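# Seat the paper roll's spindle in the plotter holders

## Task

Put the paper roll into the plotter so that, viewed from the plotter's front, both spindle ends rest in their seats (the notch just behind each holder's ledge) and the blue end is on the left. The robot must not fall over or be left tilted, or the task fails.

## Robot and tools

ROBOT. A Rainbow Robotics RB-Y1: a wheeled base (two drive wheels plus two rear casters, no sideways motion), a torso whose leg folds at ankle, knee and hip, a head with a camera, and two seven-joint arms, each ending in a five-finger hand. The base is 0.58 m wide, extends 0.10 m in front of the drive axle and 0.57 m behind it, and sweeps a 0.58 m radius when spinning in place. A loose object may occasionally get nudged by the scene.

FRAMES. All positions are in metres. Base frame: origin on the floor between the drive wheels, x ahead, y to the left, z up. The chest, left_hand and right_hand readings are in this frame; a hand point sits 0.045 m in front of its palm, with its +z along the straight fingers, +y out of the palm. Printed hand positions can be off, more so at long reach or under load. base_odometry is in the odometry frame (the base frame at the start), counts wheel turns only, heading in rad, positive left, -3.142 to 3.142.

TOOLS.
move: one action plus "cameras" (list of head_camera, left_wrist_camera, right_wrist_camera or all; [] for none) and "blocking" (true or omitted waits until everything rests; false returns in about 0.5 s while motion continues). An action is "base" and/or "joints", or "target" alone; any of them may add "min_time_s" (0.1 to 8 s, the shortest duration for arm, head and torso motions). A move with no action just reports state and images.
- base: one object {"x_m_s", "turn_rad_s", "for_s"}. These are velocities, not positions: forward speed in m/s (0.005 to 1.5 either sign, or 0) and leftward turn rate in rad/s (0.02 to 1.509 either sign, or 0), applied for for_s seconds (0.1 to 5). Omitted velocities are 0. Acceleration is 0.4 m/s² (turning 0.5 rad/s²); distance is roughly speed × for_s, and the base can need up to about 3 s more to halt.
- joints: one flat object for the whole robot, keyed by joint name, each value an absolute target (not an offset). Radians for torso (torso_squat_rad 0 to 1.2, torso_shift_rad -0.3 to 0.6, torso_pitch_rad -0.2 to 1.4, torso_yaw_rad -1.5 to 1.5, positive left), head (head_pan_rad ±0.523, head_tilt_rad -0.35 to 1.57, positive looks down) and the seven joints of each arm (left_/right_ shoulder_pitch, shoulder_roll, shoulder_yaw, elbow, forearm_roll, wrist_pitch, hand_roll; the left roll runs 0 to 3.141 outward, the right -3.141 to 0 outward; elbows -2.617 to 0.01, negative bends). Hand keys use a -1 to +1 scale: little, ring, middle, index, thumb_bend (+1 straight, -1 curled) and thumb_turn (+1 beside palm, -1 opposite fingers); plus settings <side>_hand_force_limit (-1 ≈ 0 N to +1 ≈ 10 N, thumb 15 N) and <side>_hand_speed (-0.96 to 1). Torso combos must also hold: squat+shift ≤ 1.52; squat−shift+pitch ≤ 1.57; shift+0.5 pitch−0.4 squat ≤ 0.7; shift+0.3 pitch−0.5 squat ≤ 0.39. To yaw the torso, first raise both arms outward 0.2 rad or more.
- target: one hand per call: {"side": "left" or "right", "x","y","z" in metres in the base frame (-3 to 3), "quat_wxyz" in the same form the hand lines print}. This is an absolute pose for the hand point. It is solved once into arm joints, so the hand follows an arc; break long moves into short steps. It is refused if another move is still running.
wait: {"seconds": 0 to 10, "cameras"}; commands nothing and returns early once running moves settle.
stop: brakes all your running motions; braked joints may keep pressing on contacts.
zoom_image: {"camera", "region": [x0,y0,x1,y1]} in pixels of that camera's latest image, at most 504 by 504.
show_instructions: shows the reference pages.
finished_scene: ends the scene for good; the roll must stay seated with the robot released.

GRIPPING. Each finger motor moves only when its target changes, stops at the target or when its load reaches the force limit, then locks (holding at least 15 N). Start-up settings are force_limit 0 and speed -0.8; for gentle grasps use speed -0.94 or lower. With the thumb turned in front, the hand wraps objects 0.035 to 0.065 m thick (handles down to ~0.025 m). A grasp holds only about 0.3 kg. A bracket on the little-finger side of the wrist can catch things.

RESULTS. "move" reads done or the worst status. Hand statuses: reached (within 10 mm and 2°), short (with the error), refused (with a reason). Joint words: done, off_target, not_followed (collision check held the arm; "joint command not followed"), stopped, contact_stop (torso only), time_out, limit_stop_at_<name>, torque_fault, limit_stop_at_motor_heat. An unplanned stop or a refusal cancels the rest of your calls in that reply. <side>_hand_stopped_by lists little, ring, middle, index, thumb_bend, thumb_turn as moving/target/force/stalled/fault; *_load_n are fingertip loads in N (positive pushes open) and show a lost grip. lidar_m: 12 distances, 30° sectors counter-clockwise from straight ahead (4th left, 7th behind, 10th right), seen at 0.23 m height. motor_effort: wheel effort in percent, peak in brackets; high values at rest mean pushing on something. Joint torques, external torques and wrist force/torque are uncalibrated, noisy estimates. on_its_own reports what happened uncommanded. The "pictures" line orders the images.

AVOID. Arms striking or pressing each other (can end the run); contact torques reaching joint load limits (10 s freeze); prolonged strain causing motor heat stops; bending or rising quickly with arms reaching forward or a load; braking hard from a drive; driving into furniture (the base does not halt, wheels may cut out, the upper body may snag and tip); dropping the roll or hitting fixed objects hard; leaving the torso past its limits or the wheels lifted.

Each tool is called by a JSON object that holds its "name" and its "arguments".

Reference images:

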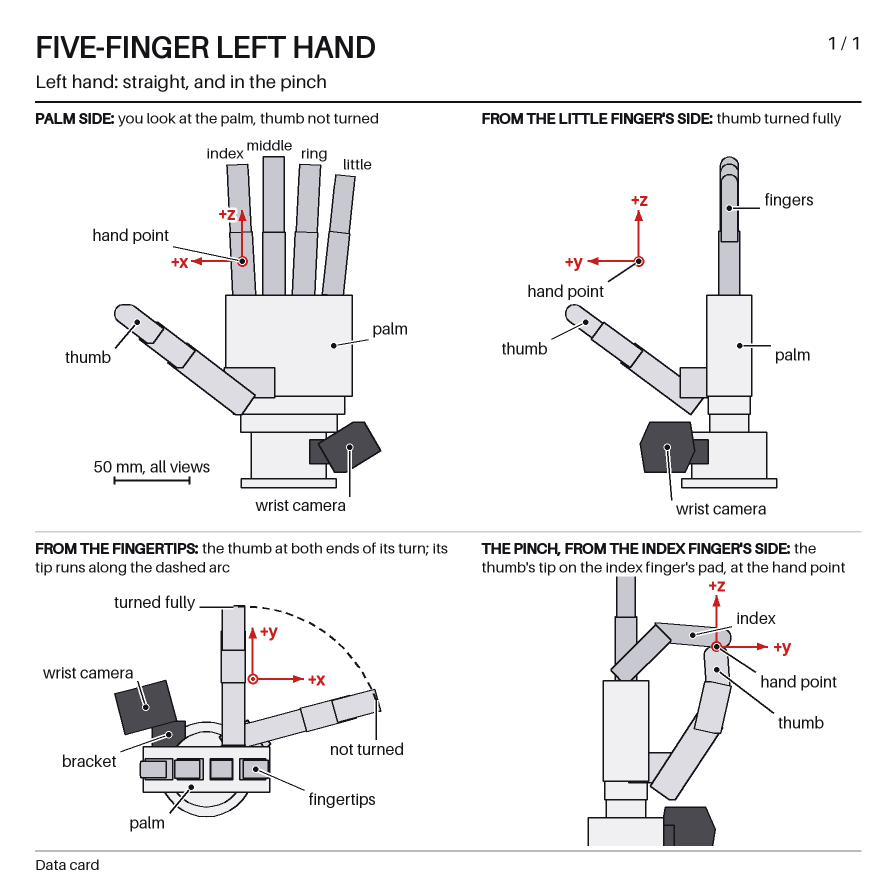

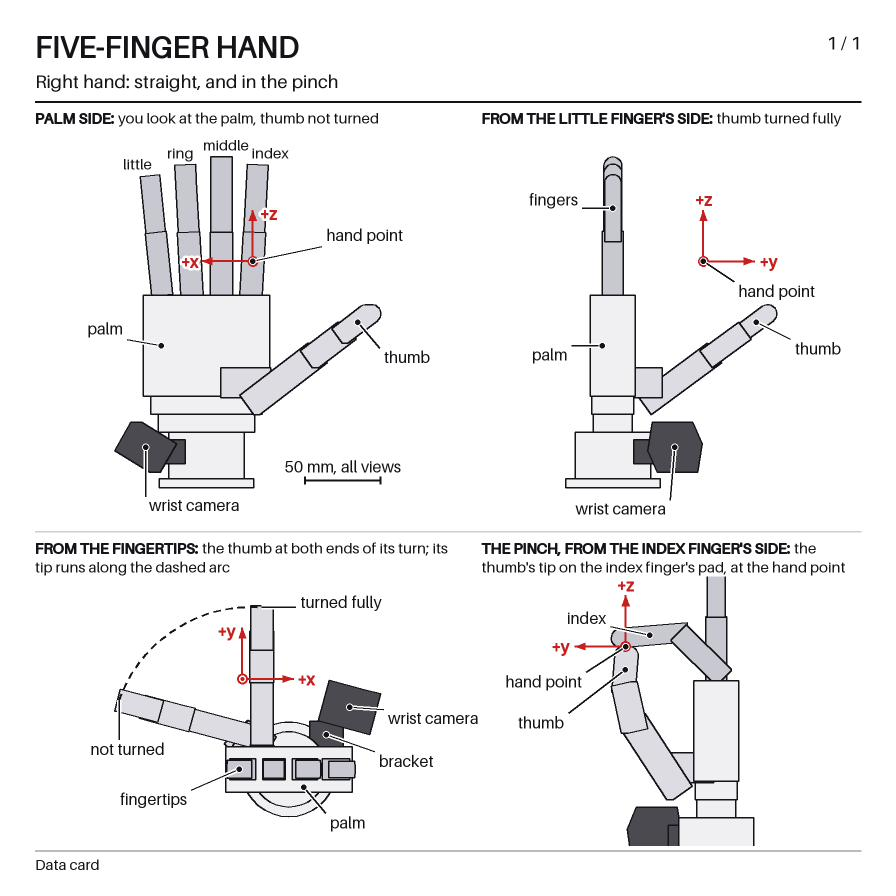

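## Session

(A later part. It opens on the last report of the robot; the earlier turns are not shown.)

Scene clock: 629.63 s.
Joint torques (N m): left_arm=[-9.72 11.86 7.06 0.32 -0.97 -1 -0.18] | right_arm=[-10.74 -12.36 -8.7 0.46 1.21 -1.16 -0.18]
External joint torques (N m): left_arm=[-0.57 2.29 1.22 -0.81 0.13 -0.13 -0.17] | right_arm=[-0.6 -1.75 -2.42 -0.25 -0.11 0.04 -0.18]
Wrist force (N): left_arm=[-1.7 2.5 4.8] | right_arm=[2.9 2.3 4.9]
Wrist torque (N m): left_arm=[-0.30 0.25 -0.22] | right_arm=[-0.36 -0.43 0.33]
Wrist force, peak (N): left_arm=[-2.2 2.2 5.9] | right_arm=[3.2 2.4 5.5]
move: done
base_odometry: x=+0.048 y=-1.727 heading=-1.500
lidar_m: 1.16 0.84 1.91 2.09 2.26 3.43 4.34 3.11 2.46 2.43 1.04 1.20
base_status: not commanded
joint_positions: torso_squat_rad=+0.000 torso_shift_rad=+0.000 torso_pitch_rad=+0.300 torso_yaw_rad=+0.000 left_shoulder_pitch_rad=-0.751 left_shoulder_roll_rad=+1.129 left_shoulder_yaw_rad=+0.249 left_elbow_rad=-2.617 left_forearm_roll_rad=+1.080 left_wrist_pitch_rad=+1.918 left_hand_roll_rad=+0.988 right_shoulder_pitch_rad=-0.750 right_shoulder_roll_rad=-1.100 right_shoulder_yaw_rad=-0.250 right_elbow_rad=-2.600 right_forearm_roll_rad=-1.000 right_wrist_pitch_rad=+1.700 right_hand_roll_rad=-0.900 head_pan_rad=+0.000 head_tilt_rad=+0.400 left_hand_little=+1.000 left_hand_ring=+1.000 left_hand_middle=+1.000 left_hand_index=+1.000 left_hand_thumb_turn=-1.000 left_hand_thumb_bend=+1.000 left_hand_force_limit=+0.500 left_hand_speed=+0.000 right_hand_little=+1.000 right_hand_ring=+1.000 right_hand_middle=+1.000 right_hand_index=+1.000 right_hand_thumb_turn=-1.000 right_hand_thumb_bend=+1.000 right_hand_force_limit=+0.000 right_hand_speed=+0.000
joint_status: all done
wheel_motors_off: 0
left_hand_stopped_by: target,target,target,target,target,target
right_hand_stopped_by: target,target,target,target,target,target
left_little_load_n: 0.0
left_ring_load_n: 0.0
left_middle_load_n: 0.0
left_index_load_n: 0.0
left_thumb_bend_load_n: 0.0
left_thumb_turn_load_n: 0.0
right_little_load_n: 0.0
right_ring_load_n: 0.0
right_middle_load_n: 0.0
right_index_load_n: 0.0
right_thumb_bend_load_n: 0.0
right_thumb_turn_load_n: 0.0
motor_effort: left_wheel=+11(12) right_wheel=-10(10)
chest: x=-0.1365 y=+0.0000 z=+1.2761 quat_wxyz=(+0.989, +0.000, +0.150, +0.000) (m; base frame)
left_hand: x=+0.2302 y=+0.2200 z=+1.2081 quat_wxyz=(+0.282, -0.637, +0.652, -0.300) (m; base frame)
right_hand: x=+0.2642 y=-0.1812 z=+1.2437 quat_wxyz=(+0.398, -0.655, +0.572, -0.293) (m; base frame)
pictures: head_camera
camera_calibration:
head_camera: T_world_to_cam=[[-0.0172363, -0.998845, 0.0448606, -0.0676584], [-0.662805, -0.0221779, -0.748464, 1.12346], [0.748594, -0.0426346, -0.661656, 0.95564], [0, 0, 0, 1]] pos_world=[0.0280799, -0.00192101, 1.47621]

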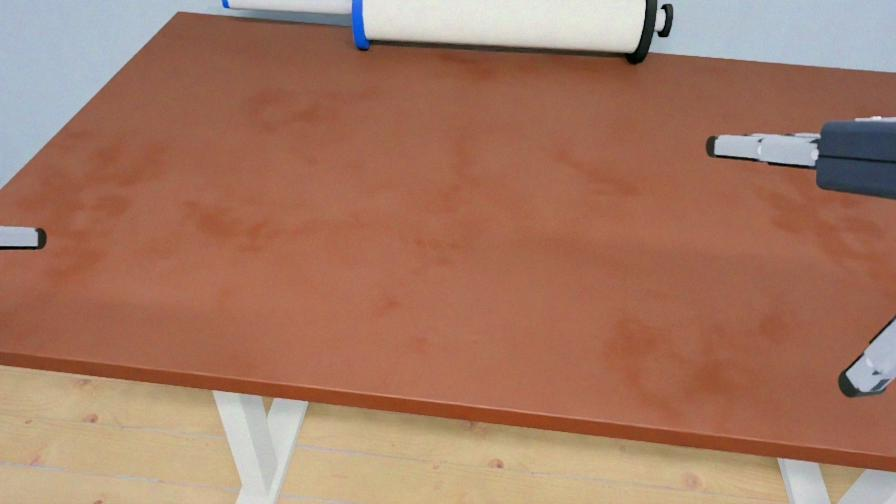

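{"name": "move", "arguments": {"base": {"x_m_s": 0.12, "for_s": 2.5}, "cameras": ["head_camera"]}}

Scene clock: 635.43 s.
Joint torques (N m): left_arm=[-9.94 11.77 6.77 0.43 -1.05 -0.9 -0.29] | right_arm=[-10.28 -12.14 -8.19 0.68 1.33 -1.28 -0.11]
External joint torques (N m): left_arm=[-0.78 2.19 0.94 -0.7 0.06 -0.02 -0.28] | right_arm=[-0.13 -1.53 -1.91 -0.03 0 -0.08 -0.11]
Wrist force (N): left_arm=[-2.1 2.2 5.2] | right_arm=[3.0 2.4 4.9]
Wrist torque (N m): left_arm=[-0.32 0.34 -0.24] | right_arm=[-0.34 -0.44 0.33]
Wrist force, peak (N): left_arm=[-1.9 2.7 5.5] | right_arm=[3.1 2.3 5.4]
move: done
base_odometry: x=+0.069 y=-2.027 heading=-1.499
lidar_m: 0.87 0.57 1.43 2.09 2.25 3.40 4.63 3.15 2.50 2.46 0.90 0.90
base_status: done (sent for 2.5 of 2.5 s)
joint_positions: torso_squat_rad=+0.000 torso_shift_rad=+0.000 torso_pitch_rad=+0.300 torso_yaw_rad=+0.000 left_shoulder_pitch_rad=-0.751 left_shoulder_roll_rad=+1.129 left_shoulder_yaw_rad=+0.249 left_elbow_rad=-2.617 left_forearm_roll_rad=+1.080 left_wrist_pitch_rad=+1.918 left_hand_roll_rad=+0.988 right_shoulder_pitch_rad=-0.750 right_shoulder_roll_rad=-1.100 right_shoulder_yaw_rad=-0.250 right_elbow_rad=-2.600 right_forearm_roll_rad=-1.000 right_wrist_pitch_rad=+1.700 right_hand_roll_rad=-0.900 head_pan_rad=+0.000 head_tilt_rad=+0.400 left_hand_little=+1.000 left_hand_ring=+1.000 left_hand_middle=+1.000 left_hand_index=+1.000 left_hand_thumb_turn=-1.000 left_hand_thumb_bend=+1.000 left_hand_force_limit=+0.500 left_hand_speed=+0.000 right_hand_little=+1.000 right_hand_ring=+1.000 right_hand_middle=+1.000 right_hand_index=+1.000 right_hand_thumb_turn=-1.000 right_hand_thumb_bend=+1.000 right_hand_force_limit=+0.000 right_hand_speed=+0.000
joint_status: not commanded
wheel_motors_off: 0
left_hand_stopped_by: target,target,target,target,target,target
right_hand_stopped_by: target,target,target,target,target,target
left_little_load_n: 0.0
left_ring_load_n: 0.0
left_middle_load_n: 0.0
left_index_load_n: -0.5
left_thumb_bend_load_n: 0.0
left_thumb_turn_load_n: 0.0
right_little_load_n: 0.0
right_ring_load_n: 0.0
right_middle_load_n: 0.0
right_index_load_n: 0.0
right_thumb_bend_load_n: 0.0
right_thumb_turn_load_n: 0.0
motor_effort: left_wheel=+8(37) right_wheel=-10(22)
chest: x=-0.1365 y=+0.0000 z=+1.2761 quat_wxyz=(+0.989, +0.000, +0.150, +0.000) (m; base frame)
left_hand: x=+0.2302 y=+0.2200 z=+1.2082 quat_wxyz=(+0.282, -0.637, +0.652, -0.300) (m; base frame)
right_hand: x=+0.2642 y=-0.1812 z=+1.2437 quat_wxyz=(+0.398, -0.655, +0.572, -0.293) (m; base frame)
pictures: head_camera
camera_calibration:
head_camera: T_world_to_cam=[[-0.0172363, -0.998845, 0.0448606, -0.0676629], [-0.662805, -0.0221779, -0.748464, 1.12353], [0.748594, -0.0426346, -0.661656, 0.955706], [0, 0, 0, 1]] pos_world=[0.0280799, -0.00192101, 1.47631]

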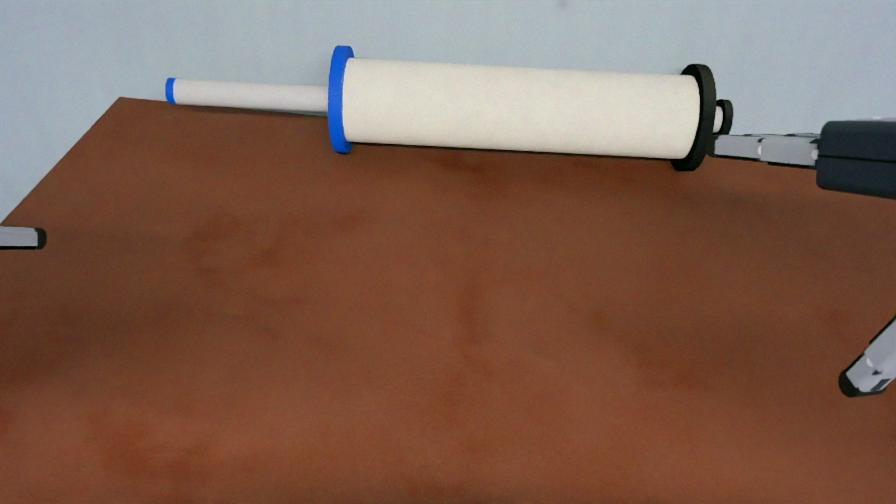

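{"name": "move", "arguments": {"target": {"side": "left", "x": 0.40, "y": 0.24, "z": 1.35, "quat_wxyz": [0.5, -0.5, 0.5, -0.5]}, "min_time_s": 2, "cameras": []}}

{"name": "move", "arguments": {"target": {"side": "right", "x": 0.30, "y": -0.28, "z": 1.38, "quat_wxyz": [0.5, -0.5, 0.5, -0.5]}, "min_time_s": 2, "cameras": ["head_camera"]}}

Scene clock: 683.47 s.
Joint torques (N m): left_arm=[-11.76 10.13 6.13 -1.3 -1.47 -1.54 -0.25] | right_arm=[-10.53 -12.54 -8.22 0.74 1.32 -1.15 -0.19]
External joint torques (N m): left_arm=[-0.13 0.15 -0.71 0.53 -0.23 -0.1 -0.24] | right_arm=[-0.38 -1.93 -1.94 0.03 -0.01 0.05 -0.2]
Wrist force (N): left_arm=[-1.3 3.6 0.9] | right_arm=[2.8 2.4 4.9]
Wrist torque (N m): left_arm=[-0.02 0.12 -0.36] | right_arm=[-0.34 -0.42 0.33]
Wrist force, peak (N): left_arm=[-2.1 2.7 5.5] | right_arm=[3.1 2.5 5.2]
move: done
base_odometry: x=+0.069 y=-2.027 heading=-1.499
lidar_m: 0.87 0.58 1.41 2.08 2.24 3.40 4.64 3.17 2.50 2.45 0.90 0.88
base_status: not commanded
joint_positions: torso_squat_rad=+0.000 torso_shift_rad=+0.000 torso_pitch_rad=+0.300 torso_yaw_rad=+0.000 left_shoulder_pitch_rad=-0.734 left_shoulder_roll_rad=+0.973 left_shoulder_yaw_rad=+0.158 left_elbow_rad=-2.413 left_forearm_roll_rad=+0.327 left_wrist_pitch_rad=+1.302 left_hand_roll_rad=+0.739 right_shoulder_pitch_rad=-0.750 right_shoulder_roll_rad=-1.100 right_shoulder_yaw_rad=-0.250 right_elbow_rad=-2.600 right_forearm_roll_rad=-1.000 right_wrist_pitch_rad=+1.700 right_hand_roll_rad=-0.900 head_pan_rad=+0.000 head_tilt_rad=+0.400 left_hand_little=+1.000 left_hand_ring=+1.000 left_hand_middle=+1.000 left_hand_index=+1.000 left_hand_thumb_turn=-1.000 left_hand_thumb_bend=+1.000 left_hand_force_limit=+0.500 left_hand_speed=+0.000 right_hand_little=+1.000 right_hand_ring=+1.000 right_hand_middle=+1.000 right_hand_index=+1.000 right_hand_thumb_turn=-1.000 right_hand_thumb_bend=+1.000 right_hand_force_limit=+0.000 right_hand_speed=+0.000
joint_status: all done
wheel_motors_off: 0
left_hand_stopped_by: target,target,target,target,target,target
right_hand_stopped_by: target,target,target,target,target,target
left_little_load_n: 0.0
left_ring_load_n: 0.0
left_middle_load_n: 0.0
left_index_load_n: 0.0
left_thumb_bend_load_n: 0.0
left_thumb_turn_load_n: 0.0
right_little_load_n: 0.0
right_ring_load_n: 0.0
right_middle_load_n: 0.0
right_index_load_n: 0.0
right_thumb_bend_load_n: 0.0
right_thumb_turn_load_n: 0.5
motor_effort: left_wheel=+9(9) right_wheel=-10(10)
chest: x=-0.1365 y=+0.0000 z=+1.2761 quat_wxyz=(+0.989, +0.000, +0.150, +0.000) (m; base frame)
left_hand: x=+0.3999 y=+0.2400 z=+1.3501 quat_wxyz=(+0.500, -0.500, +0.500, -0.500) (m; base frame)
left_hand_status: reached (checked arc, planned for 2.0 s): 0 mm and 0.0 deg off.
right_hand: x=+0.2642 y=-0.1812 z=+1.2437 quat_wxyz=(+0.398, -0.655, +0.572, -0.293) (m; base frame)
pictures: none
No camera images: "cameras" was empty.

Scene clock: 685.80 s.
Joint torques (N m): left_arm=[-11.7 10.06 6.05 -1.22 -1.43 -1.49 -0.24] | right_arm=[-6.37 -11.42 -6.49 0.46 1.33 -2.01 0.02]
External joint torques (N m): left_arm=[-0.07 0.08 -0.8 0.61 -0.19 -0.04 -0.23] | right_arm=[1.51 0.95 -2.11 -0.3 0.18 -0.35 0.01]
Wrist force (N): left_arm=[-1.9 3.4 1.2] | right_arm=[2.6 2.8 2.2]
Wrist torque (N m): left_arm=[-0.10 0.22 -0.37] | right_arm=[-0.18 -0.33 0.51]
Wrist force, peak (N): left_arm=[-2.3 4.0 1.7] | right_arm=[3.0 2.4 5.1]
move: short
base_odometry: x=+0.069 y=-2.027 heading=-1.499
lidar_m: 0.86 0.56 1.42 2.07 2.24 3.38 4.63 3.18 2.48 2.46 0.90 0.89
base_status: not commanded
joint_positions: torso_squat_rad=+0.000 torso_shift_rad=+0.000 torso_pitch_rad=+0.300 torso_yaw_rad=+0.000 left_shoulder_pitch_rad=-0.734 left_shoulder_roll_rad=+0.973 left_shoulder_yaw_rad=+0.158 left_elbow_rad=-2.413 left_forearm_roll_rad=+0.327 left_wrist_pitch_rad=+1.302 left_hand_roll_rad=+0.739 right_shoulder_pitch_rad=-0.587 right_shoulder_roll_rad=-0.996 right_shoulder_yaw_rad=-0.730 right_elbow_rad=-2.617 right_forearm_roll_rad=-0.837 right_wrist_pitch_rad=+1.520 right_hand_roll_rad=-0.601 head_pan_rad=+0.000 head_tilt_rad=+0.400 left_hand_little=+1.000 left_hand_ring=+1.000 left_hand_middle=+1.000 left_hand_index=+1.000 left_hand_thumb_turn=-1.000 left_hand_thumb_bend=+1.000 left_hand_force_limit=+0.500 left_hand_speed=+0.000 right_hand_little=+1.000 right_hand_ring=+1.000 right_hand_middle=+1.000 right_hand_index=+1.000 right_hand_thumb_turn=-1.000 right_hand_thumb_bend=+1.000 right_hand_force_limit=+0.000 right_hand_speed=+0.000
joint_status: all done
wheel_motors_off: 0
left_hand_stopped_by: target,target,target,target,target,target
right_hand_stopped_by: target,target,target,target,target,target
left_little_load_n: 0.0
left_ring_load_n: 0.0
left_middle_load_n: 0.0
left_index_load_n: 0.0
left_thumb_bend_load_n: 0.0
left_thumb_turn_load_n: 0.0
right_little_load_n: 0.0
right_ring_load_n: 0.0
right_middle_load_n: 0.0
right_index_load_n: 0.0
right_thumb_bend_load_n: 0.0
right_thumb_turn_load_n: 0.0
motor_effort: left_wheel=+8(9) right_wheel=-10(10)
chest: x=-0.1365 y=+0.0000 z=+1.2761 quat_wxyz=(+0.989, +0.000, +0.150, +0.000) (m; base frame)
left_hand: x=+0.3999 y=+0.2400 z=+1.3501 quat_wxyz=(+0.500, -0.500, +0.500, -0.500) (m; base frame)
right_hand: x=+0.3005 y=-0.2803 z=+1.3804 quat_wxyz=(+0.500, -0.517, +0.501, -0.481) (m; base frame)
right_hand_status: short (checked arc, as near as the solve gets, planned for 2.0 s): 1 mm and 3.0 deg off. The place is met; only the turn is off.
pictures: head_camera
camera_calibration:
head_camera: T_world_to_cam=[[-0.0172363, -0.998845, 0.0448606, -0.0676629], [-0.662805, -0.0221779, -0.748464, 1.12353], [0.748594, -0.0426346, -0.661656, 0.955706], [0, 0, 0, 1]] pos_world=[0.0280799, -0.00192101, 1.47631]

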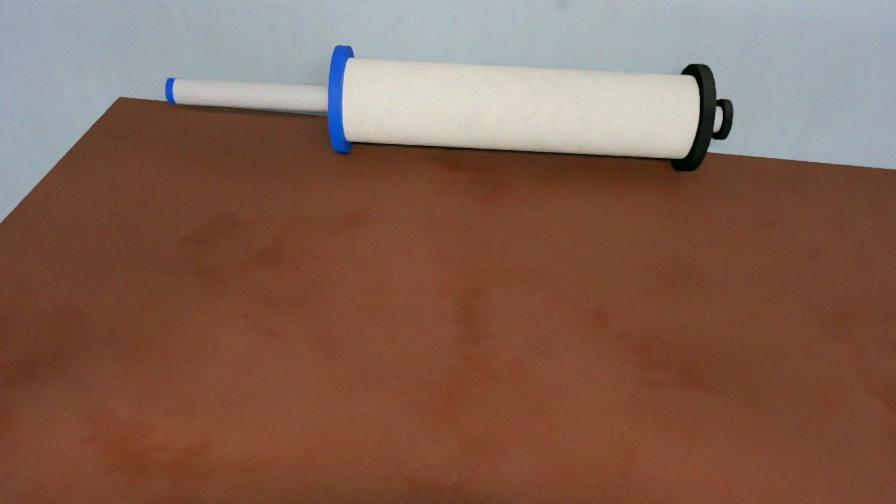

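{"name": "move", "arguments": {"joints": {"torso_pitch_rad": 0.7, "head_tilt_rad": 0.1}, "min_time_s": 3, "cameras": ["head_camera", "left_wrist_camera"]}}

Scene clock: 692.73 s.
Joint torques (N m): left_arm=[-9.95 10.39 7.05 -4.07 -1.33 -1.5 -0.18] | right_arm=[-4.69 -11.36 -8.15 -1.42 1.27 -1.93 0.16]
External joint torques (N m): left_arm=[-0.97 0.23 -0.21 0.37 -0.21 -0.15 -0.17] | right_arm=[0.73 1.03 -2.17 0.09 0.18 -0.4 0.15]
Wrist force (N): left_arm=[-2.2 3.0 3.0] | right_arm=[2.7 2.4 4.4]
Wrist torque (N m): left_arm=[-0.22 0.32 -0.38] | right_arm=[-0.32 -0.42 0.50]
Wrist force, peak (N): left_arm=[-2.2 4.0 3.3] | right_arm=[2.6 2.4 4.7]
move: done
base_odometry: x=+0.069 y=-2.027 heading=-1.499
lidar_m: 0.86 0.57 1.41 2.08 2.22 3.39 4.63 3.17 2.49 2.45 0.89 0.89
base_status: not commanded
joint_positions: torso_squat_rad=+0.000 torso_shift_rad=+0.000 torso_pitch_rad=+0.700 torso_yaw_rad=+0.000 left_shoulder_pitch_rad=-0.734 left_shoulder_roll_rad=+0.973 left_shoulder_yaw_rad=+0.158 left_elbow_rad=-2.413 left_forearm_roll_rad=+0.327 left_wrist_pitch_rad=+1.302 left_hand_roll_rad=+0.739 right_shoulder_pitch_rad=-0.587 right_shoulder_roll_rad=-0.996 right_shoulder_yaw_rad=-0.730 right_elbow_rad=-2.617 right_forearm_roll_rad=-0.837 right_wrist_pitch_rad=+1.520 right_hand_roll_rad=-0.601 head_pan_rad=+0.000 head_tilt_rad=+0.100 left_hand_little=+1.000 left_hand_ring=+1.000 left_hand_middle=+1.000 left_hand_index=+1.000 left_hand_thumb_turn=-1.000 left_hand_thumb_bend=+1.000 left_hand_force_limit=+0.500 left_hand_speed=+0.000 right_hand_little=+1.000 right_hand_ring=+1.000 right_hand_middle=+1.000 right_hand_index=+1.000 right_hand_thumb_turn=-1.000 right_hand_thumb_bend=+1.000 right_hand_force_limit=+0.000 right_hand_speed=+0.000
joint_status: all done
wheel_motors_off: 0
left_hand_stopped_by: target,target,target,target,target,target
right_hand_stopped_by: target,target,target,target,target,target
left_little_load_n: 0.0
left_ring_load_n: 0.0
left_middle_load_n: 0.0
left_index_load_n: 0.0
left_thumb_bend_load_n: 0.0
left_thumb_turn_load_n: 0.0
right_little_load_n: 0.0
right_ring_load_n: 0.0
right_middle_load_n: 0.0
right_index_load_n: -0.5
right_thumb_bend_load_n: 0.0
right_thumb_turn_load_n: 0.0
motor_effort: left_wheel=+9(10) right_wheel=-9(10)
chest: x=-0.0286 y=+0.0000 z=+1.2172 quat_wxyz=(+0.939, +0.000, +0.343, +0.000) (m; base frame)
left_hand: x=+0.4943 y=+0.2401 z=+1.0765 quat_wxyz=(+0.391, -0.589, +0.589, -0.391) (m; base frame)
right_hand: x=+0.4145 y=-0.2802 z=+1.1431 quat_wxyz=(+0.390, -0.603, +0.591, -0.368) (m; base frame)
pictures: head_camera, left_wrist_camera
camera_calibration:
head_camera: T_world_to_cam=[[-0.0123984, -0.998855, 0.0462005, -0.0623791], [-0.734164, -0.022275, -0.678607, 1.07367], [0.678859, -0.0423324, -0.733047, 0.861552], [0, 0, 0, 1]] pos_world=[0.202602, -0.00192028, 1.36304]
left_wrist_camera: T_world_to_cam=[[0.384698, -0.310835, 0.869131, -1.05178], [-0.60596, -0.795329, -0.0162287, 0.500597], [0.69629, -0.520416, -0.494315, 0.42565], [0, 0, 0, 1]] pos_world=[0.411585, 0.292723, 1.13267]

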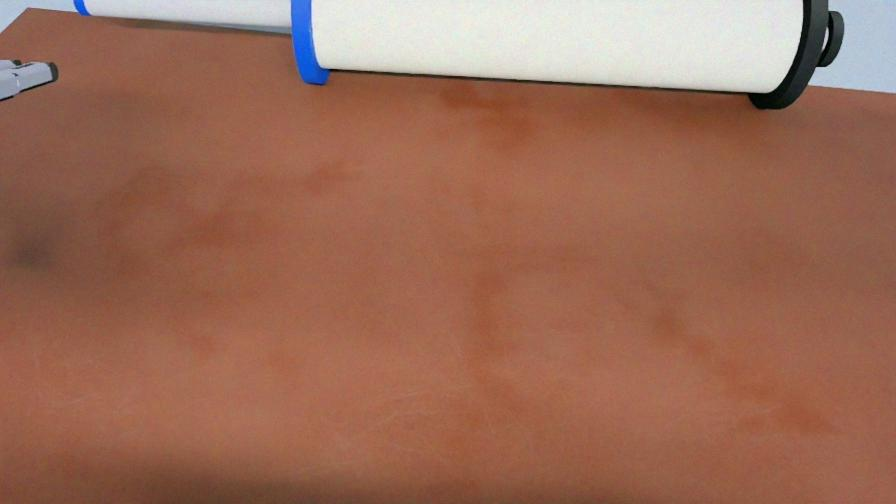

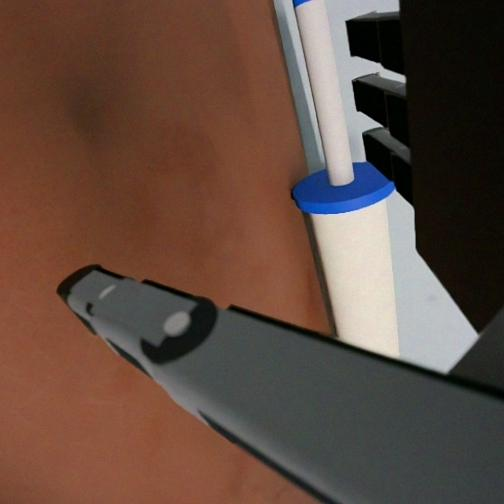

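{"name": "move", "arguments": {"base": {"x_m_s": 0.1, "for_s": 0.6}, "joints": {"torso_pitch_rad": 0.78, "head_tilt_rad": -0.15}, "min_time_s": 2, "cameras": ["head_camera", "left_wrist_camera"]}}

Scene clock: 704.10 s.
Joint torques (N m): left_arm=[-8.79 10.06 7.47 -4.87 -1.21 -1.44 -0.21] | right_arm=[-4.13 -11.72 -8.13 -1.97 1.18 -1.65 0.09]
External joint torques (N m): left_arm=[-0.54 0.06 0.27 0.02 -0.15 -0.14 -0.2] | right_arm=[0.68 0.43 -1.95 -0.03 0.13 -0.17 0.08]
Wrist force (N): left_arm=[-1.8 3.0 3.7] | right_arm=[2.8 2.3 5.1]
Wrist torque (N m): left_arm=[-0.23 0.25 -0.37] | right_arm=[-0.38 -0.46 0.50]
Wrist force, peak (N): left_arm=[-2.1 3.3 4.3] | right_arm=[2.8 2.3 5.2]
move: done
base_odometry: x=+0.074 y=-2.086 heading=-1.499
lidar_m: 0.81 0.52 1.34 2.09 2.23 3.38 4.68 3.18 2.50 2.33 0.89 0.82
base_status: done (sent for 0.6 of 0.6 s)
joint_positions: torso_squat_rad=+0.000 torso_shift_rad=+0.000 torso_pitch_rad=+0.780 torso_yaw_rad=+0.000 left_shoulder_pitch_rad=-0.734 left_shoulder_roll_rad=+0.973 left_shoulder_yaw_rad=+0.158 left_elbow_rad=-2.413 left_forearm_roll_rad=+0.327 left_wrist_pitch_rad=+1.302 left_hand_roll_rad=+0.739 right_shoulder_pitch_rad=-0.587 right_shoulder_roll_rad=-0.996 right_shoulder_yaw_rad=-0.730 right_elbow_rad=-2.617 right_forearm_roll_rad=-0.837 right_wrist_pitch_rad=+1.520 right_hand_roll_rad=-0.601 head_pan_rad=+0.000 head_tilt_rad=-0.150 left_hand_little=+1.000 left_hand_ring=+1.000 left_hand_middle=+1.000 left_hand_index=+1.000 left_hand_thumb_turn=-1.000 left_hand_thumb_bend=+1.000 left_hand_force_limit=+0.500 left_hand_speed=+0.000 right_hand_little=+1.000 right_hand_ring=+1.000 right_hand_middle=+1.000 right_hand_index=+1.000 right_hand_thumb_turn=-1.000 right_hand_thumb_bend=+1.000 right_hand_force_limit=+0.000 right_hand_speed=+0.000
joint_status: all done
wheel_motors_off: 0
left_hand_stopped_by: target,target,target,target,target,target
right_hand_stopped_by: target,target,target,target,target,target
left_little_load_n: 0.0
left_ring_load_n: 0.0
left_middle_load_n: 0.0
left_index_load_n: 0.0
left_thumb_bend_load_n: 0.0
left_thumb_turn_load_n: 0.0
right_little_load_n: 0.0
right_ring_load_n: 0.0
right_middle_load_n: 0.0
right_index_load_n: 0.0
right_thumb_bend_load_n: 0.0
right_thumb_turn_load_n: 0.0
motor_effort: left_wheel=+2(34) right_wheel=-6(21)
chest: x=-0.0103 y=+0.0000 z=+1.2004 quat_wxyz=(+0.925, +0.000, +0.380, +0.000) (m; base frame)
left_hand: x=+0.4997 y=+0.2401 z=+1.0184 quat_wxyz=(+0.367, -0.604, +0.605, -0.367) (m; base frame)
right_hand: x=+0.4255 y=-0.2802 z=+1.0912 quat_wxyz=(+0.366, -0.617, +0.606, -0.344) (m; base frame)
pictures: head_camera, left_wrist_camera
camera_calibration:
head_camera: T_world_to_cam=[[-0.0199409, -0.998866, 0.0432349, -0.0556586], [-0.608797, -0.0221712, -0.793016, 1.20894], [0.793076, -0.0421348, -0.607664, 0.63775], [0, 0, 0, 1]] pos_world=[0.229103, -0.0019205, 1.34865]
left_wrist_camera: T_world_to_cam=[[0.453054, -0.310824, 0.835542, -1.00337], [-0.605294, -0.795345, 0.0323367, 0.45318], [0.654493, -0.520399, -0.548474, 0.469179], [0, 0, 0, 1]] pos_world=[0.421814, 0.292723, 1.08104]

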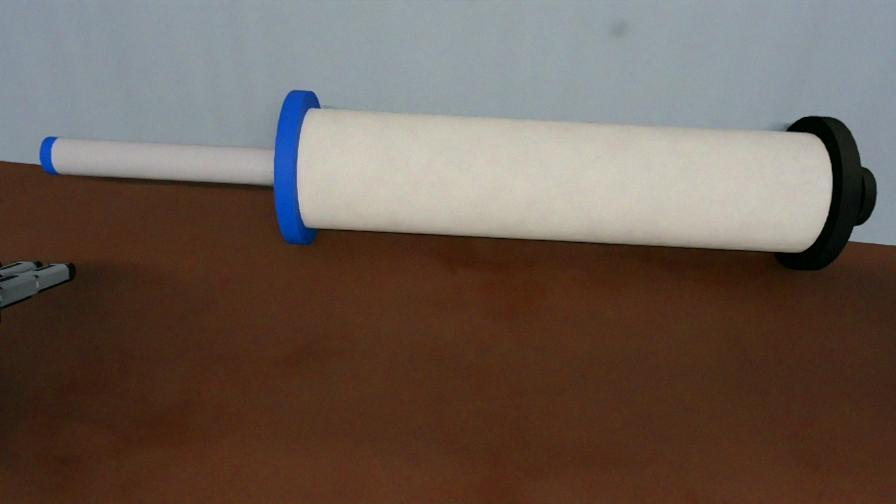

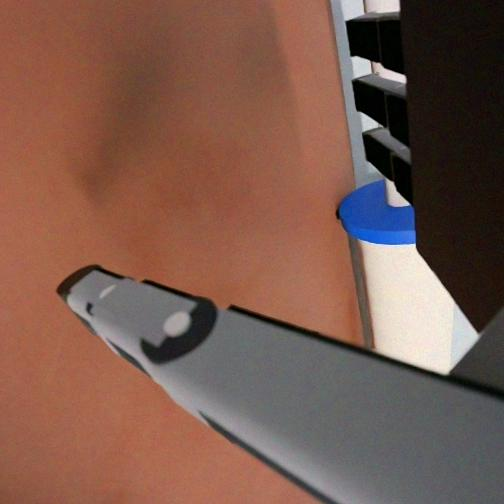

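{"name": "move", "arguments": {"target": {"side": "left", "x": 0.62, "y": 0.20, "z": 1.13, "quat_wxyz": [0.4305, -0.5609, 0.5609, -0.4305]}, "min_time_s": 2, "cameras": []}}

{"name": "move", "arguments": {"target": {"side": "left", "x": 0.756, "y": 0.19, "z": 1.10, "quat_wxyz": [0.4305, -0.5609, 0.5609, -0.4305]}, "min_time_s": 2, "cameras": ["head_camera", "left_wrist_camera"]}}

Scene clock: 719.50 s.
Joint torques (N m): left_arm=[-15.71 10.1 7.18 -4.33 -1.43 -1.61 -0.36] | right_arm=[-4.26 -11.34 -7.8 -1.85 1.16 -1.71 0.12]
External joint torques (N m): left_arm=[-1.1 0.22 -0.32 0.31 -0.33 -0.14 -0.36] | right_arm=[0.55 0.81 -1.62 0.09 0.11 -0.23 0.12]
Wrist force (N): left_arm=[-2.5 3.8 2.7] | right_arm=[2.7 2.3 4.9]
Wrist torque (N m): left_arm=[-0.06 0.30 -0.47] | right_arm=[-0.36 -0.44 0.50]
Wrist force, peak (N): left_arm=[-1.9 3.5 4.4] | right_arm=[2.8 2.2 5.1]
move: done
base_odometry: x=+0.074 y=-2.086 heading=-1.499
lidar_m: 0.81 0.53 1.31 2.09 2.22 3.36 4.70 3.16 2.49 2.33 0.88 0.84
base_status: not commanded
joint_positions: torso_squat_rad=+0.000 torso_shift_rad=+0.000 torso_pitch_rad=+0.780 torso_yaw_rad=+0.000 left_shoulder_pitch_rad=-1.269 left_shoulder_roll_rad=+0.937 left_shoulder_yaw_rad=-0.046 left_elbow_rad=-2.084 left_forearm_roll_rad=+0.221 left_wrist_pitch_rad=+1.273 left_hand_roll_rad=+0.692 right_shoulder_pitch_rad=-0.587 right_shoulder_roll_rad=-0.996 right_shoulder_yaw_rad=-0.730 right_elbow_rad=-2.617 right_forearm_roll_rad=-0.837 right_wrist_pitch_rad=+1.520 right_hand_roll_rad=-0.601 head_pan_rad=+0.000 head_tilt_rad=-0.150 left_hand_little=+1.000 left_hand_ring=+1.000 left_hand_middle=+1.000 left_hand_index=+1.000 left_hand_thumb_turn=-1.000 left_hand_thumb_bend=+1.000 left_hand_force_limit=+0.500 left_hand_speed=+0.000 right_hand_little=+1.000 right_hand_ring=+1.000 right_hand_middle=+1.000 right_hand_index=+1.000 right_hand_thumb_turn=-1.000 right_hand_thumb_bend=+1.000 right_hand_force_limit=+0.000 right_hand_speed=+0.000
joint_status: all done
wheel_motors_off: 0
left_hand_stopped_by: target,target,target,target,target,target
right_hand_stopped_by: target,target,target,target,target,target
left_little_load_n: -0.5
left_ring_load_n: 0.0
left_middle_load_n: 0.0
left_index_load_n: 0.0
left_thumb_bend_load_n: 0.0
left_thumb_turn_load_n: 0.0
right_little_load_n: 0.0
right_ring_load_n: 0.0
right_middle_load_n: 0.0
right_index_load_n: 0.0
right_thumb_bend_load_n: 0.0
right_thumb_turn_load_n: 0.0
motor_effort: left_wheel=+3(3) right_wheel=-6(6)
chest: x=-0.0103 y=+0.0000 z=+1.2004 quat_wxyz=(+0.925, +0.000, +0.380, +0.000) (m; base frame)
left_hand: x=+0.6199 y=+0.2001 z=+1.1300 quat_wxyz=(+0.431, -0.561, +0.561, -0.430) (m; base frame)
left_hand_status: reached (checked arc, planned for 2.0 s): 0 mm and 0.0 deg off.
right_hand: x=+0.4255 y=-0.2802 z=+1.0912 quat_wxyz=(+0.366, -0.617, +0.606, -0.344) (m; base frame)
pictures: none
No camera images: "cameras" was empty.

Scene clock: 721.83 s.
Joint torques (N m): left_arm=[-21.88 10.15 5.66 -7.03 -0.94 -1.57 -0.23] | right_arm=[-4.33 -11.29 -8.21 -2.03 1.19 -1.74 -0.07]
External joint torques (N m): left_arm=[-0.99 0.54 -0.4 0.26 -0.3 0.07 -0.22] | right_arm=[0.48 0.86 -2.03 -0.09 0.14 -0.27 -0.08]
Wrist force (N): left_arm=[-2.1 3.4 2.6] | right_arm=[2.7 2.0 5.1]
Wrist torque (N m): left_arm=[-0.15 0.20 -0.48] | right_arm=[-0.42 -0.45 0.47]
Wrist force, peak (N): left_arm=[-2.7 3.9 3.3] | right_arm=[2.8 2.2 5.1]
move: done
base_odometry: x=+0.074 y=-2.086 heading=-1.499
lidar_m: 0.81 0.52 1.32 2.09 2.24 3.39 4.70 3.18 2.50 2.33 0.88 0.84
base_status: not commanded
joint_positions: torso_squat_rad=+0.000 torso_shift_rad=+0.000 torso_pitch_rad=+0.780 torso_yaw_rad=+0.000 left_shoulder_pitch_rad=-1.619 left_shoulder_roll_rad=+0.757 left_shoulder_yaw_rad=-0.174 left_elbow_rad=-1.318 left_forearm_roll_rad=+0.162 left_wrist_pitch_rad=+0.852 left_hand_roll_rad=+0.531 right_shoulder_pitch_rad=-0.587 right_shoulder_roll_rad=-0.996 right_shoulder_yaw_rad=-0.730 right_elbow_rad=-2.617 right_forearm_roll_rad=-0.837 right_wrist_pitch_rad=+1.520 right_hand_roll_rad=-0.601 head_pan_rad=+0.000 head_tilt_rad=-0.150 left_hand_little=+1.000 left_hand_ring=+1.000 left_hand_middle=+1.000 left_hand_index=+1.000 left_hand_thumb_turn=-1.000 left_hand_thumb_bend=+1.000 left_hand_force_limit=+0.500 left_hand_speed=+0.000 right_hand_little=+1.000 right_hand_ring=+1.000 right_hand_middle=+1.000 right_hand_index=+1.000 right_hand_thumb_turn=-1.000 right_hand_thumb_bend=+1.000 right_hand_force_limit=+0.000 right_hand_speed=+0.000
joint_status: all done
wheel_motors_off: 0
left_hand_stopped_by: target,target,target,target,target,target
right_hand_stopped_by: target,target,target,target,target,target
left_little_load_n: 0.0
left_ring_load_n: 0.0
left_middle_load_n: 0.0
left_index_load_n: 0.0
left_thumb_bend_load_n: 0.0
left_thumb_turn_load_n: 0.0
right_little_load_n: 0.0
right_ring_load_n: 0.0
right_middle_load_n: 0.0
right_index_load_n: 0.0
right_thumb_bend_load_n: 0.0
right_thumb_turn_load_n: 0.0
motor_effort: left_wheel=+3(3) right_wheel=-6(6)
chest: x=-0.0103 y=+0.0000 z=+1.2004 quat_wxyz=(+0.925, +0.000, +0.380, +0.000) (m; base frame)
left_hand: x=+0.7557 y=+0.1901 z=+1.1000 quat_wxyz=(+0.431, -0.561, +0.561, -0.431) (m; base frame)
left_hand_status: reached (checked arc, planned for 2.0 s): 0 mm and 0.0 deg off.
right_hand: x=+0.4255 y=-0.2802 z=+1.0912 quat_wxyz=(+0.366, -0.617, +0.606, -0.344) (m; base frame)
pictures: head_camera, left_wrist_camera
camera_calibration:
head_camera: T_world_to_cam=[[-0.0199375, -0.998866, 0.0432336, -0.0556533], [-0.608859, -0.0221688, -0.792969, 1.20881], [0.793028, -0.042133, -0.607727, 0.637785], [0, 0, 0, 1]] pos_world=[0.229103, -0.00192051, 1.34855]
left_wrist_camera: T_world_to_cam=[[0.261174, -0.310496, 0.913991, -1.14444], [-0.597774, -0.795476, -0.0994206, 0.704956], [0.757928, -0.520394, -0.393364, 0.0716608], [0, 0, 0, 1]] pos_world=[0.665987, 0.242724, 1.14428]

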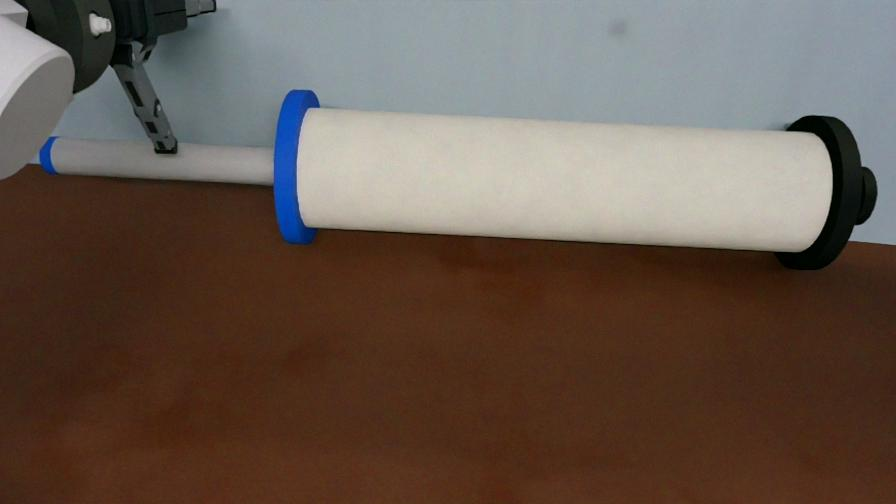

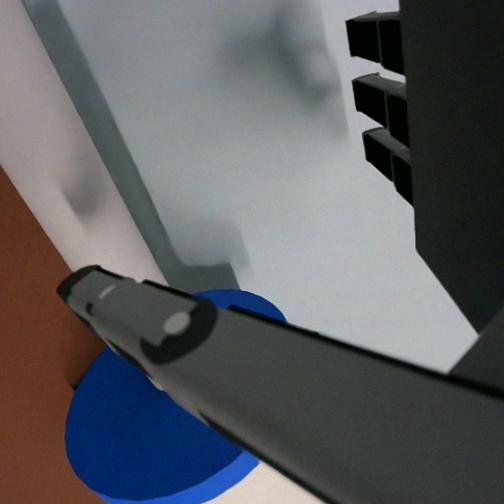

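{"name": "move", "arguments": {"target": {"side": "left", "x": 0.756, "y": 0.19, "z": 1.018, "quat_wxyz": [0.4305, -0.5609, 0.5609, -0.4305]}, "min_time_s": 2.5, "cameras": ["head_camera", "left_wrist_camera"]}}

Scene clock: 733.93 s.
Joint torques (N m): left_arm=[-20.34 9.51 4.86 -7.79 -1.03 -1.71 0] | right_arm=[-4.05 -11.54 -8.45 -1.77 1.15 -1.71 0.01]
External joint torques (N m): left_arm=[0.05 0.01 -0.8 0.19 -0.45 -0.15 0.01] | right_arm=[0.76 0.61 -2.27 0.17 0.1 -0.23 0.01]
Wrist force (N): left_arm=[-2.0 3.7 2.9] | right_arm=[2.6 2.2 4.9]
Wrist torque (N m): left_arm=[-0.15 0.23 -0.34] | right_arm=[-0.37 -0.43 0.50]
Wrist force, peak (N): left_arm=[-2.4 4.3 3.0] | right_arm=[2.8 2.2 5.2]
move: done
base_odometry: x=+0.074 y=-2.086 heading=-1.499
lidar_m: 0.81 0.52 1.32 2.08 2.23 3.41 4.68 3.17 2.50 2.33 0.88 0.83
base_status: not commanded
joint_positions: torso_squat_rad=+0.000 torso_shift_rad=+0.000 torso_pitch_rad=+0.780 torso_yaw_rad=+0.000 left_shoulder_pitch_rad=-1.501 left_shoulder_roll_rad=+0.686 left_shoulder_yaw_rad=-0.185 left_elbow_rad=-1.226 left_forearm_roll_rad=+0.029 left_wrist_pitch_rad=+0.658 left_hand_roll_rad=+0.618 right_shoulder_pitch_rad=-0.587 right_shoulder_roll_rad=-0.996 right_shoulder_yaw_rad=-0.730 right_elbow_rad=-2.617 right_forearm_roll_rad=-0.837 right_wrist_pitch_rad=+1.520 right_hand_roll_rad=-0.601 head_pan_rad=+0.000 head_tilt_rad=-0.150 left_hand_little=+1.000 left_hand_ring=+1.000 left_hand_middle=+1.000 left_hand_index=+1.000 left_hand_thumb_turn=-1.000 left_hand_thumb_bend=+1.000 left_hand_force_limit=+0.500 left_hand_speed=+0.000 right_hand_little=+1.000 right_hand_ring=+1.000 right_hand_middle=+1.000 right_hand_index=+1.000 right_hand_thumb_turn=-1.000 right_hand_thumb_bend=+1.000 right_hand_force_limit=+0.000 right_hand_speed=+0.000
joint_status: all done
wheel_motors_off: 0
left_hand_stopped_by: target,target,target,target,target,target
right_hand_stopped_by: target,target,target,target,target,target
left_little_load_n: 0.0
left_ring_load_n: 0.0
left_middle_load_n: 0.0
left_index_load_n: 0.0
left_thumb_bend_load_n: 0.0
left_thumb_turn_load_n: 0.0
right_little_load_n: 0.0
right_ring_load_n: 0.0
right_middle_load_n: 0.0
right_index_load_n: 0.0
right_thumb_bend_load_n: 0.0
right_thumb_turn_load_n: 0.0
motor_effort: left_wheel=+3(3) right_wheel=-6(6)
chest: x=-0.0103 y=+0.0000 z=+1.2004 quat_wxyz=(+0.925, +0.000, +0.380, +0.000) (m; base frame)
left_hand: x=+0.7557 y=+0.1902 z=+1.0182 quat_wxyz=(+0.431, -0.561, +0.561, -0.431) (m; base frame)
left_hand_status: reached (checked arc, planned for 2.5 s): 0 mm and 0.0 deg off.
right_hand: x=+0.4255 y=-0.2802 z=+1.0912 quat_wxyz=(+0.366, -0.617, +0.606, -0.344) (m; base frame)
pictures: head_camera, left_wrist_camera
camera_calibration:
head_camera: T_world_to_cam=[[-0.0199375, -0.998866, 0.0432336, -0.0556533], [-0.608859, -0.0221688, -0.792969, 1.20881], [0.793028, -0.042133, -0.607727, 0.637785], [0, 0, 0, 1]] pos_world=[0.229103, -0.00192051, 1.34855]
left_wrist_camera: T_world_to_cam=[[0.261239, -0.310712, 0.913899, -1.06956], [-0.598082, -0.795246, -0.099409, 0.697099], [0.757662, -0.520617, -0.393581, 0.0399211], [0, 0, 0, 1]] pos_world=[0.666087, 0.242824, 1.06248]

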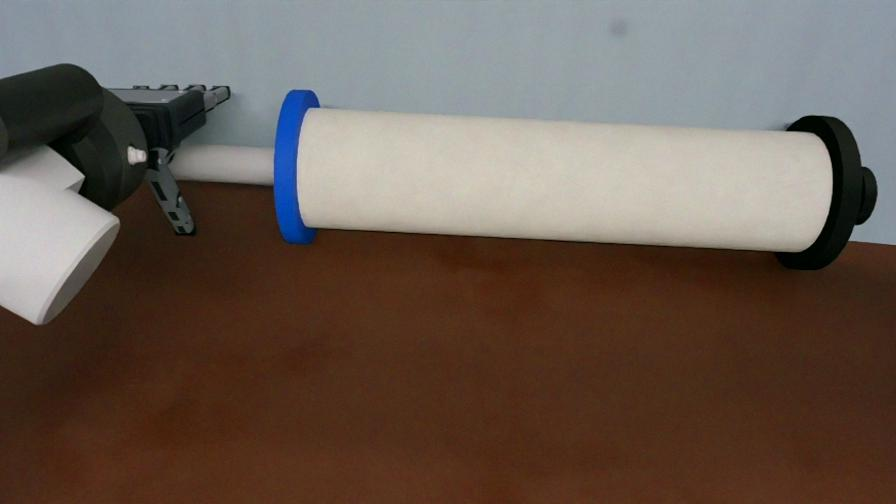

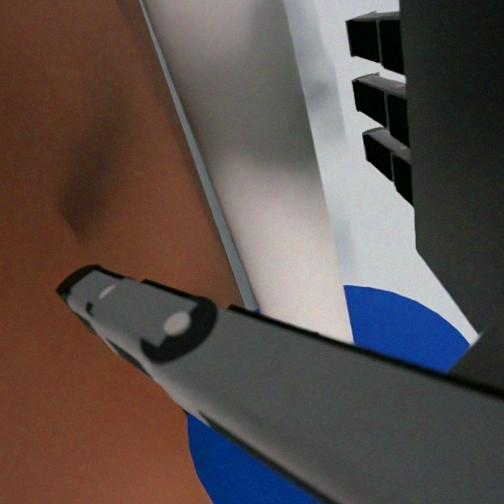

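{"name": "move", "arguments": {"joints": {"left_hand_speed": -0.7, "left_hand_force_limit": -0.7, "left_hand_index": -0.05, "left_hand_middle": -0.05, "left_hand_ring": -0.05, "left_hand_little": -0.05}, "cameras": ["head_camera", "left_wrist_camera"]}}

Scene clock: 741.33 s.
Joint torques (N m): left_arm=[-20.62 9.39 4.67 -7.97 -0.77 -1.55 0.04] | right_arm=[-4.19 -11.47 -8.08 -1.85 1.13 -1.83 0.14]
External joint torques (N m): left_arm=[-0.24 -0.1 -0.98 0 -0.19 0 0.04] | right_arm=[0.62 0.68 -1.9 0.09 0.08 -0.36 0.13]
Wrist force (N): left_arm=[-1.9 3.4 2.6] | right_arm=[2.6 2.1 4.9]
Wrist torque (N m): left_arm=[-0.11 0.21 -0.28] | right_arm=[-0.40 -0.42 0.49]
Wrist force, peak (N): left_arm=[-2.3 3.1 5.4] | right_arm=[2.9 2.4 5.1]
move: off_target
base_odometry: x=+0.074 y=-2.086 heading=-1.499
lidar_m: 0.81 0.52 1.34 2.08 2.24 3.38 4.69 3.17 2.50 2.31 0.89 0.84
base_status: not commanded
joint_positions: torso_squat_rad=+0.000 torso_shift_rad=+0.000 torso_pitch_rad=+0.780 torso_yaw_rad=+0.000 left_shoulder_pitch_rad=-1.501 left_shoulder_roll_rad=+0.686 left_shoulder_yaw_rad=-0.185 left_elbow_rad=-1.226 left_forearm_roll_rad=+0.029 left_wrist_pitch_rad=+0.658 left_hand_roll_rad=+0.618 right_shoulder_pitch_rad=-0.587 right_shoulder_roll_rad=-0.996 right_shoulder_yaw_rad=-0.730 right_elbow_rad=-2.617 right_forearm_roll_rad=-0.837 right_wrist_pitch_rad=+1.520 right_hand_roll_rad=-0.601 head_pan_rad=+0.000 head_tilt_rad=-0.150 left_hand_little=+0.062 left_hand_ring=+0.006 left_hand_middle=-0.050 left_hand_index=-0.050 left_hand_thumb_turn=-1.000 left_hand_thumb_bend=+1.000 left_hand_force_limit=-0.700 left_hand_speed=-0.700 right_hand_little=+1.000 right_hand_ring=+1.000 right_hand_middle=+1.000 right_hand_index=+1.000 right_hand_thumb_turn=-1.000 right_hand_thumb_bend=+1.000 right_hand_force_limit=+0.000 right_hand_speed=+0.000
joint_status: left_hand_little off_target (ended at +0.062, target -0.050); left_hand_ring off_target (ended at +0.006, target -0.050); the others done
wheel_motors_off: 0
left_hand_stopped_by: force,force,target,target,target,target
right_hand_stopped_by: target,target,target,target,target,target
left_little_load_n: 0.0
left_ring_load_n: 0.0
left_middle_load_n: 0.0
left_index_load_n: 0.0
left_thumb_bend_load_n: 0.5
left_thumb_turn_load_n: 0.0
right_little_load_n: 0.0
right_ring_load_n: 0.0
right_middle_load_n: 0.0
right_index_load_n: 0.0
right_thumb_bend_load_n: 0.0
right_thumb_turn_load_n: 0.0
motor_effort: left_wheel=+3(3) right_wheel=-6(6)
chest: x=-0.0103 y=+0.0000 z=+1.2004 quat_wxyz=(+0.925, +0.000, +0.380, +0.000) (m; base frame)
left_hand: x=+0.7557 y=+0.1902 z=+1.0182 quat_wxyz=(+0.431, -0.561, +0.561, -0.430) (m; base frame)
right_hand: x=+0.4255 y=-0.2802 z=+1.0912 quat_wxyz=(+0.366, -0.617, +0.606, -0.344) (m; base frame)
pictures: head_camera, left_wrist_camera
camera_calibration:
head_camera: T_world_to_cam=[[-0.0199375, -0.998866, 0.0432336, -0.0556533], [-0.608859, -0.0221688, -0.792969, 1.20881], [0.793028, -0.042133, -0.607727, 0.637785], [0, 0, 0, 1]] pos_world=[0.229103, -0.00192051, 1.34855]
left_wrist_camera: T_world_to_cam=[[0.261277, -0.310849, 0.913842, -1.06949], [-0.598053, -0.795253, -0.0995205, 0.6972], [0.757672, -0.520524, -0.393685, 0.0400025], [0, 0, 0, 1]] pos_world=[0.666087, 0.242823, 1.06248]

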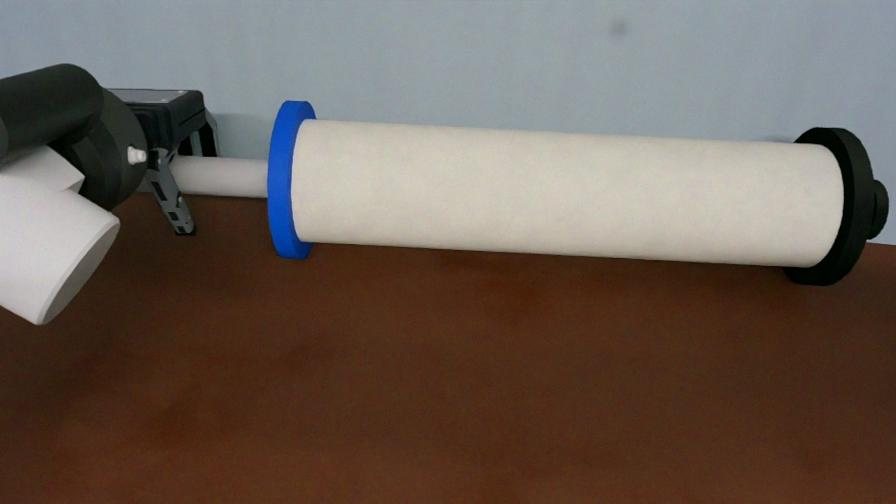

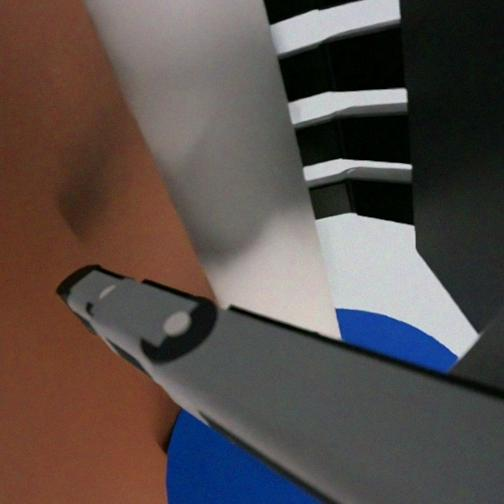

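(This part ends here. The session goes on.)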